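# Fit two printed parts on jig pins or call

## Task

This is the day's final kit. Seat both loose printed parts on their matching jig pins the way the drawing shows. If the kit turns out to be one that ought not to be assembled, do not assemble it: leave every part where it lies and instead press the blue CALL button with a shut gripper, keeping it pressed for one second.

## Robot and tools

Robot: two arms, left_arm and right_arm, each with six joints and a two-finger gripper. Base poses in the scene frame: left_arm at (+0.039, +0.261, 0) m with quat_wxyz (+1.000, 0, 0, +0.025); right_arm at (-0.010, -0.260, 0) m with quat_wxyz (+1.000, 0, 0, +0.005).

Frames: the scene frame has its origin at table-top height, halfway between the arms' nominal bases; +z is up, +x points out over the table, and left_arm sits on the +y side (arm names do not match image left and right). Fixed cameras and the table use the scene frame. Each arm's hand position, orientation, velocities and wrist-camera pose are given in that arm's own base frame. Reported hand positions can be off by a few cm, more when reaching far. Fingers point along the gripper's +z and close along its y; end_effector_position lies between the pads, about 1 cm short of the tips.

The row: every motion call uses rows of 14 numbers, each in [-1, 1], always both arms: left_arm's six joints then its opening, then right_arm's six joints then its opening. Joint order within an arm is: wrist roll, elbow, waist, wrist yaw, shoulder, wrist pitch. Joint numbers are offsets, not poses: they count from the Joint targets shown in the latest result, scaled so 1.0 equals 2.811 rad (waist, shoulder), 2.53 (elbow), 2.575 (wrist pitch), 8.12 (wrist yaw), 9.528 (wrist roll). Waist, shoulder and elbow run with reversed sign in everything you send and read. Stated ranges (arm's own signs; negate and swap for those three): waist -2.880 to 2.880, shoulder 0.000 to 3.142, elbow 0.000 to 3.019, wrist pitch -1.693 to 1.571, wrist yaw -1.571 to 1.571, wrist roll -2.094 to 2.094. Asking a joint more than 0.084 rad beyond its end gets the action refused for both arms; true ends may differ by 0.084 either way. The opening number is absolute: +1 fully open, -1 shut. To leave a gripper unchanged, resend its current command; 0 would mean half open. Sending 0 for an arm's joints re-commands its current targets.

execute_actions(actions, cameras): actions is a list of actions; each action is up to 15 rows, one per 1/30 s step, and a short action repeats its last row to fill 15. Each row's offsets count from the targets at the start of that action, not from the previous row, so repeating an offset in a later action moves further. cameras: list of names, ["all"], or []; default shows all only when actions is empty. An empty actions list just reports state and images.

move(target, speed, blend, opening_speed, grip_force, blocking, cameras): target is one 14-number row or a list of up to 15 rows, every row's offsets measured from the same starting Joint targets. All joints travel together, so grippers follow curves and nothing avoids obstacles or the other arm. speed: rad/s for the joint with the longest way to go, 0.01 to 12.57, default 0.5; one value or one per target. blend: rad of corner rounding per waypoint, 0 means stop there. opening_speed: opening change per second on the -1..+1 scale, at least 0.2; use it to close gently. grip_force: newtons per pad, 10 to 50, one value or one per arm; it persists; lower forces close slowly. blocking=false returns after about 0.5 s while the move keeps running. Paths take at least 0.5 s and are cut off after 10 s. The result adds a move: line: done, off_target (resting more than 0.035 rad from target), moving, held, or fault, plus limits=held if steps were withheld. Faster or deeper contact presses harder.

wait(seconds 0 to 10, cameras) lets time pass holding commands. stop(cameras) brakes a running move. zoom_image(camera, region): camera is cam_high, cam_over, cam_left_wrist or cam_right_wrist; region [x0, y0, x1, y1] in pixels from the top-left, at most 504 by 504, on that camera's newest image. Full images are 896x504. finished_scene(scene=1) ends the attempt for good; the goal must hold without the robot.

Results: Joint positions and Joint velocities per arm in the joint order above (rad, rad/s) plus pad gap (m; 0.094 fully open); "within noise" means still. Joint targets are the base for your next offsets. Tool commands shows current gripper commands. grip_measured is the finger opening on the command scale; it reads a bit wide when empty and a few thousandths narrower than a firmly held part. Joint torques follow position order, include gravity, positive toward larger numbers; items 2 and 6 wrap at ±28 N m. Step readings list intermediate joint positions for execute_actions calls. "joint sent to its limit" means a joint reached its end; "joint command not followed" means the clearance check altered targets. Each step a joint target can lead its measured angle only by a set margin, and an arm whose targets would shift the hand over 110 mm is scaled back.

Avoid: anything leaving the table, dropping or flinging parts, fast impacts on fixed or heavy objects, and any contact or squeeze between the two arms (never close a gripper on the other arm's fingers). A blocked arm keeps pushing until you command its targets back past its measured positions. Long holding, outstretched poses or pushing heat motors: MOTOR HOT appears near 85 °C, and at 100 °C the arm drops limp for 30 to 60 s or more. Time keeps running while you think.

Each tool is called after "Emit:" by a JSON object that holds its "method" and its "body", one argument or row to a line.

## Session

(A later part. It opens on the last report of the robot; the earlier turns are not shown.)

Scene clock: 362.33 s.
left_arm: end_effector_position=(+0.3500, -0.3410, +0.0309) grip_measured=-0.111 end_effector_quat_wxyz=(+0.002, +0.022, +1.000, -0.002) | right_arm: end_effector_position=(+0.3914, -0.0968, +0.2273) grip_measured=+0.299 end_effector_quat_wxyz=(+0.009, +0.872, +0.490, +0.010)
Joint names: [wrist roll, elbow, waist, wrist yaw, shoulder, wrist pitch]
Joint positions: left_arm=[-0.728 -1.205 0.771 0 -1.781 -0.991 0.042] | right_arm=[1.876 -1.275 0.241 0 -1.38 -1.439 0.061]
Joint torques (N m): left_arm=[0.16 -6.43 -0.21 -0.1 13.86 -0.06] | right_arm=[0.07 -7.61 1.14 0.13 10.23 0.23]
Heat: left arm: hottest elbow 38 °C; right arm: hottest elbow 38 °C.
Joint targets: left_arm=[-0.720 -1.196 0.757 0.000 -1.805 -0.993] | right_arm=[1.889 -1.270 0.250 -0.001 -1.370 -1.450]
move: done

Emit:
{"method": "move", "body": {
  "target": [
    [0,-0.00356,0,0,0.0071,0,-0.3,0,0,0,0,0,0,0.3],
    [0,-0.00356,0,0,0.0071,0,0.2,0,0,0,0,0,0,0.3]
  ],
  "speed": 0.05,
  "opening_speed": 0.6,
  "cameras": ["cam_left_wrist", "cam_over"]
}}

Scene clock: 365.07 s.
left_arm: end_effector_position=(+0.3495, -0.3405, +0.0304) grip_measured=+0.198 end_effector_quat_wxyz=(+0.001, +0.022, +1.000, -0.001) | right_arm: end_effector_position=(+0.3914, -0.0968, +0.2273) grip_measured=+0.299 end_effector_quat_wxyz=(+0.009, +0.872, +0.490, +0.010)
Joint names: [wrist roll, elbow, waist, wrist yaw, shoulder, wrist pitch]
Joint positions: left_arm=[-0.728 -1.204 0.771 0 -1.781 -0.991 0.056] | right_arm=[1.876 -1.275 0.241 0 -1.38 -1.439 0.061]
Joint torques (N m): left_arm=[0.19 -7.31 0.5 -0.1 15.44 0.01] | right_arm=[0.06 -7.64 0.91 0.11 10.4 0.23]
Heat: left arm: hottest elbow 38 °C; right arm: hottest elbow 38 °C.
Joint targets: left_arm=[-0.719 -1.205 0.757 0.000 -1.785 -0.993] | right_arm=[1.889 -1.270 0.250 -0.001 -1.370 -1.450]
move: done
Images, in order (width x height): cam_over 896x504, cam_left_wrist 896x504.

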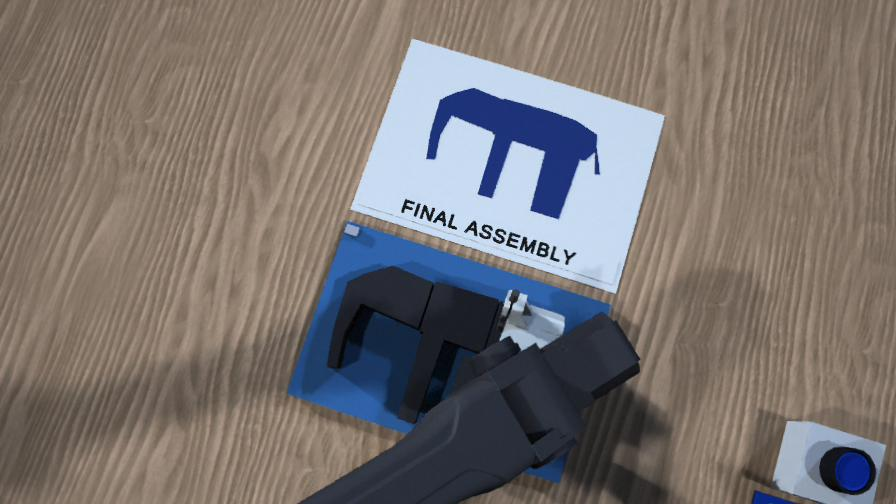

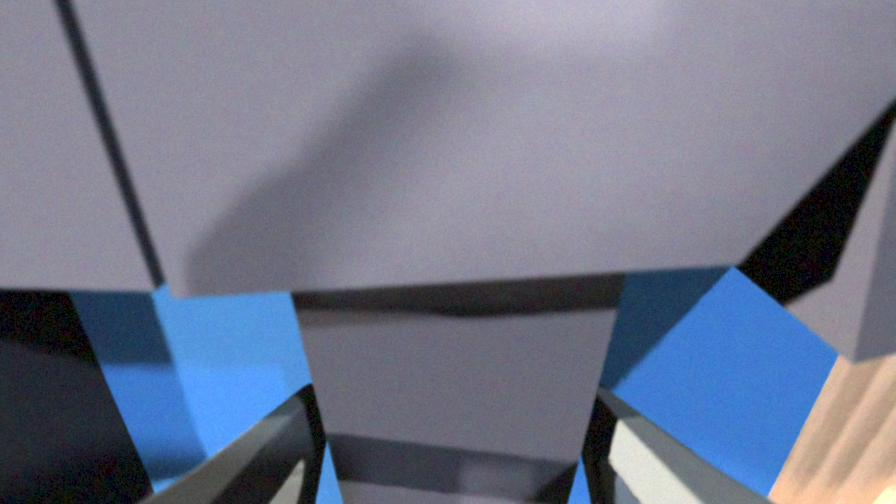

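Emit:
{"method": "move", "body": {
  "target": [
    [0,-0.02134,0,0,0.00996,-0.00311,0.2,0,0,0,0,0,0,0.3],
    [0,-0.03261,0,0,0.02134,-0.02447,0.2,0,0,0,0,0,0,0.3],
    [0,-0.04802,0,0,0.03415,-0.05398,0.2,0,0,0,0,0,0,0.3],
    [0,-0.07787,0,0,0.05141,-0.10175,0.2,0,0,0,0,0,0,0.3]
  ],
  "speed": [0.06, 0.06, 0.15, 0.25],
  "blend": [0, 0.01, 0.02, 0],
  "cameras": ["cam_left_wrist", "cam_over"]
}}

Scene clock: 370.00 s.
left_arm: end_effector_position=(+0.3506, -0.3416, +0.1353) grip_measured=+0.198 end_effector_quat_wxyz=(+0.003, +0.022, +1.000, -0.003) | right_arm: end_effector_position=(+0.3914, -0.0968, +0.2273) grip_measured=+0.299 end_effector_quat_wxyz=(+0.009, +0.872, +0.490, +0.010)
Joint names: [wrist roll, elbow, waist, wrist yaw, shoulder, wrist pitch]
Joint positions: left_arm=[-0.728 -1.348 0.771 0 -1.662 -1.247 0.056] | right_arm=[1.876 -1.275 0.241 0 -1.38 -1.439 0.061]
Joint torques (N m): left_arm=[0.18 -13.14 0.26 -0.14 17.67 -0.23] | right_arm=[0.06 -7.58 0.85 0.1 10.29 0.24]
Heat: left arm: hottest elbow 38 °C; right arm: hottest elbow 39 °C.
Joint targets: left_arm=[-0.719 -1.402 0.757 0.000 -1.641 -1.255] | right_arm=[1.889 -1.270 0.250 -0.001 -1.370 -1.450]
move: off_target (left_arm); left_arm: the elbow is farthest, 0.054 rad from its target
Images, in order (width x height): cam_over 896x504, cam_left_wrist 896x504.

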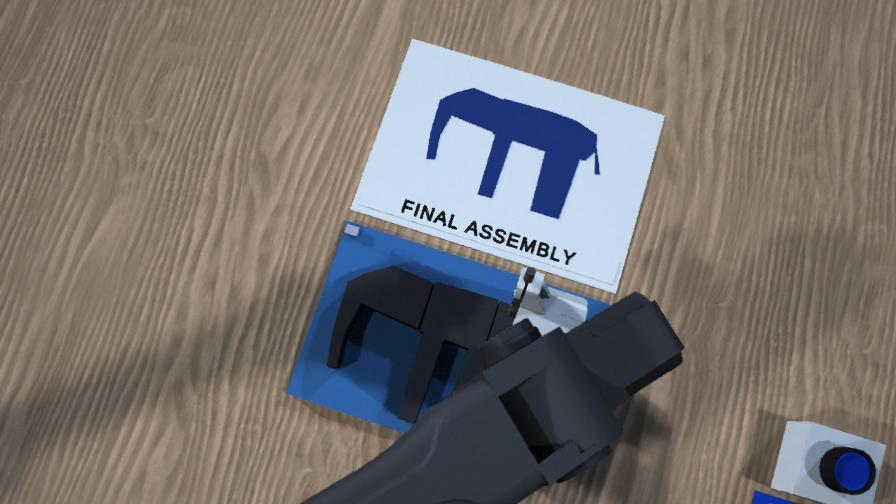

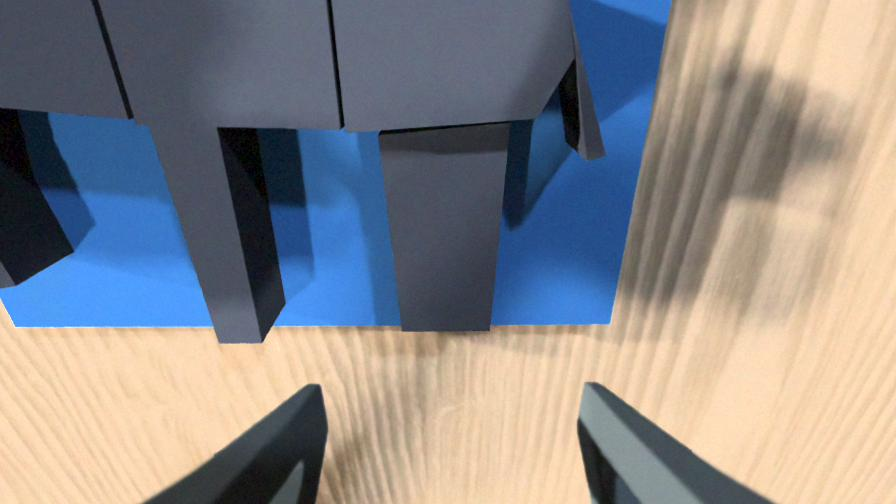

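Emit:
{"method": "zoom_image", "body": {
  "camera": "cam_left_wrist",
  "region": [310, 60, 660, 350]
}}

Scaled by 1.440 from the camera's 896x504 image, which has a finer 1280x720 frame.

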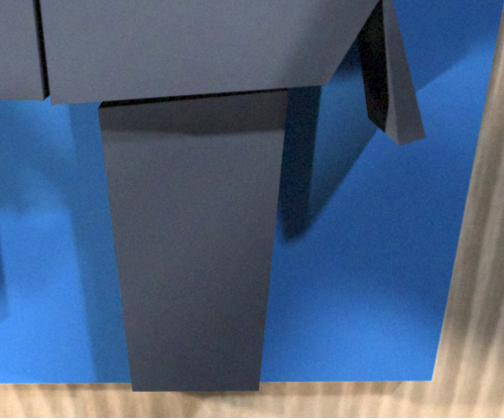

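Emit:
{"method": "move", "body": {
  "target": [0,0,-0.24,0,0.03,0,0.2,0,0,0,0,0,0,0.3],
  "speed": 0.7,
  "cameras": ["cam_over", "cam_high"]
}}

Emit:
{"method": "zoom_image", "body": {
  "camera": "cam_over",
  "region": [280, 210, 620, 490]
}}

Emit:
{"method": "zoom_image", "body": {
  "camera": "cam_high",
  "region": [370, 200, 530, 330]
}}

Scene clock: 374.57 s.
left_arm: end_effector_position=(+0.4859, -0.0403, +0.1730) grip_measured=+0.198 end_effector_quat_wxyz=(+0.041, -0.317, +0.947, -0.018) | right_arm: end_effector_position=(+0.3914, -0.0968, +0.2273) grip_measured=+0.299 end_effector_quat_wxyz=(+0.009, +0.872, +0.490, +0.010)
Joint names: [wrist roll, elbow, waist, wrist yaw, shoulder, wrist pitch]
Joint positions: left_arm=[-0.727 -1.348 0.082 0 -1.581 -1.247 0.056] | right_arm=[1.876 -1.275 0.241 0 -1.38 -1.439 0.061]
Joint torques (N m): left_arm=[0.15 -13.37 1.44 -0.08 16.97 -0.16] | right_arm=[0.07 -7.6 0.97 0.11 10.29 0.21]
Heat: left arm: hottest elbow 38 °C; right arm: hottest elbow 39 °C.
Joint targets: left_arm=[-0.719 -1.402 0.083 0.000 -1.556 -1.255] | right_arm=[1.889 -1.270 0.250 -0.001 -1.370 -1.450]
move: off_target (left_arm); left_arm: the elbow is farthest, 0.054 rad from its target
Images, in order (width x height): cam_high 896x504, cam_over 896x504.

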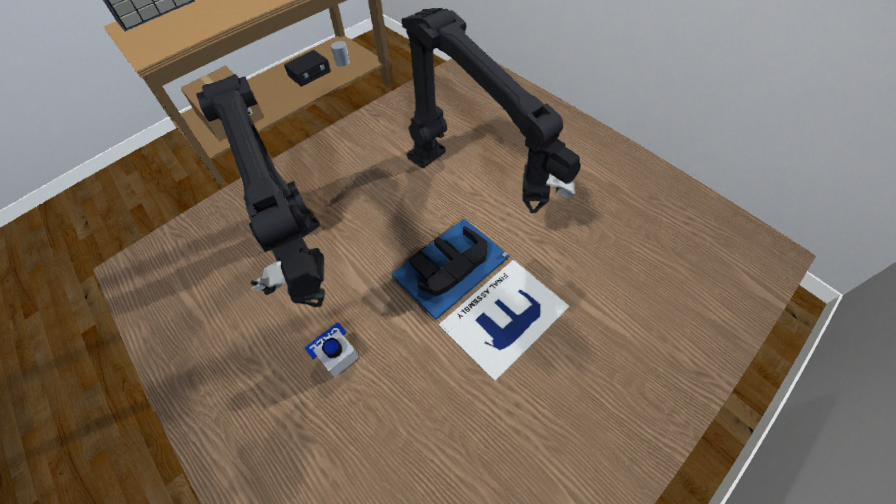

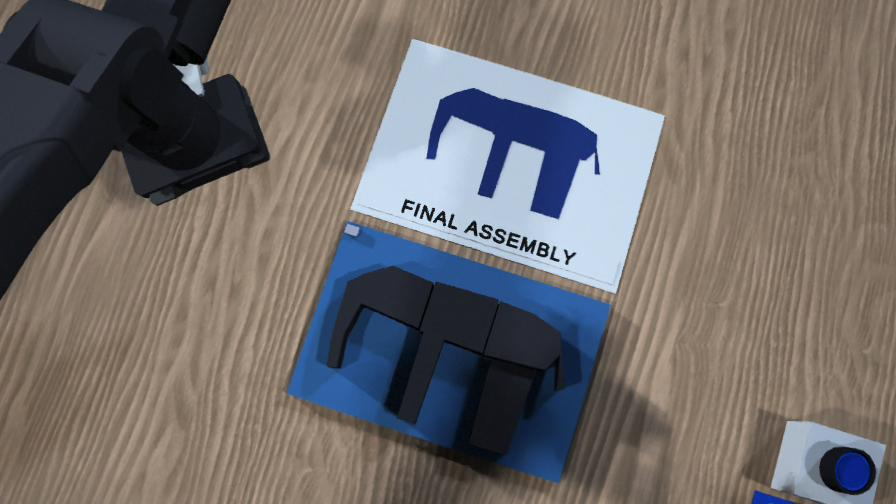

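Scaled by 1.482 from the camera's 896x504 image, which has a finer 1280x720 frame.

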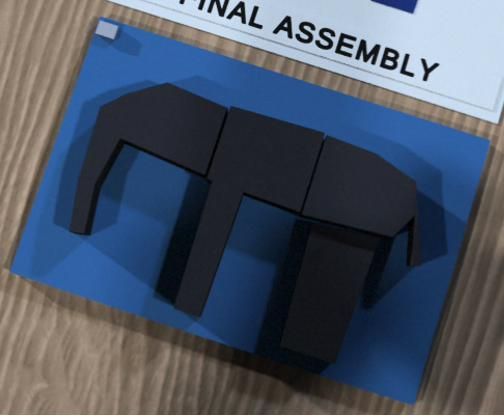

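Scaled by 3.150 from the camera's 896x504 image, which has a finer 1280x720 frame.

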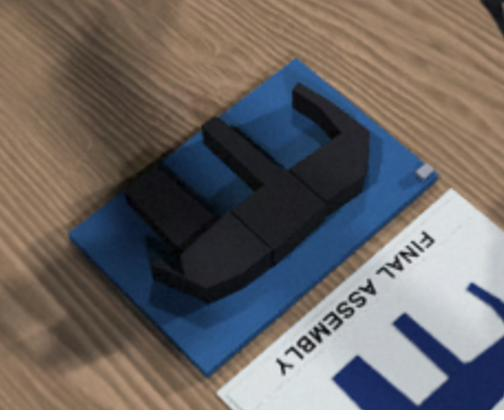

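Emit:
{"method": "finished_scene", "body": {

}}

The scene is finished: the task was done.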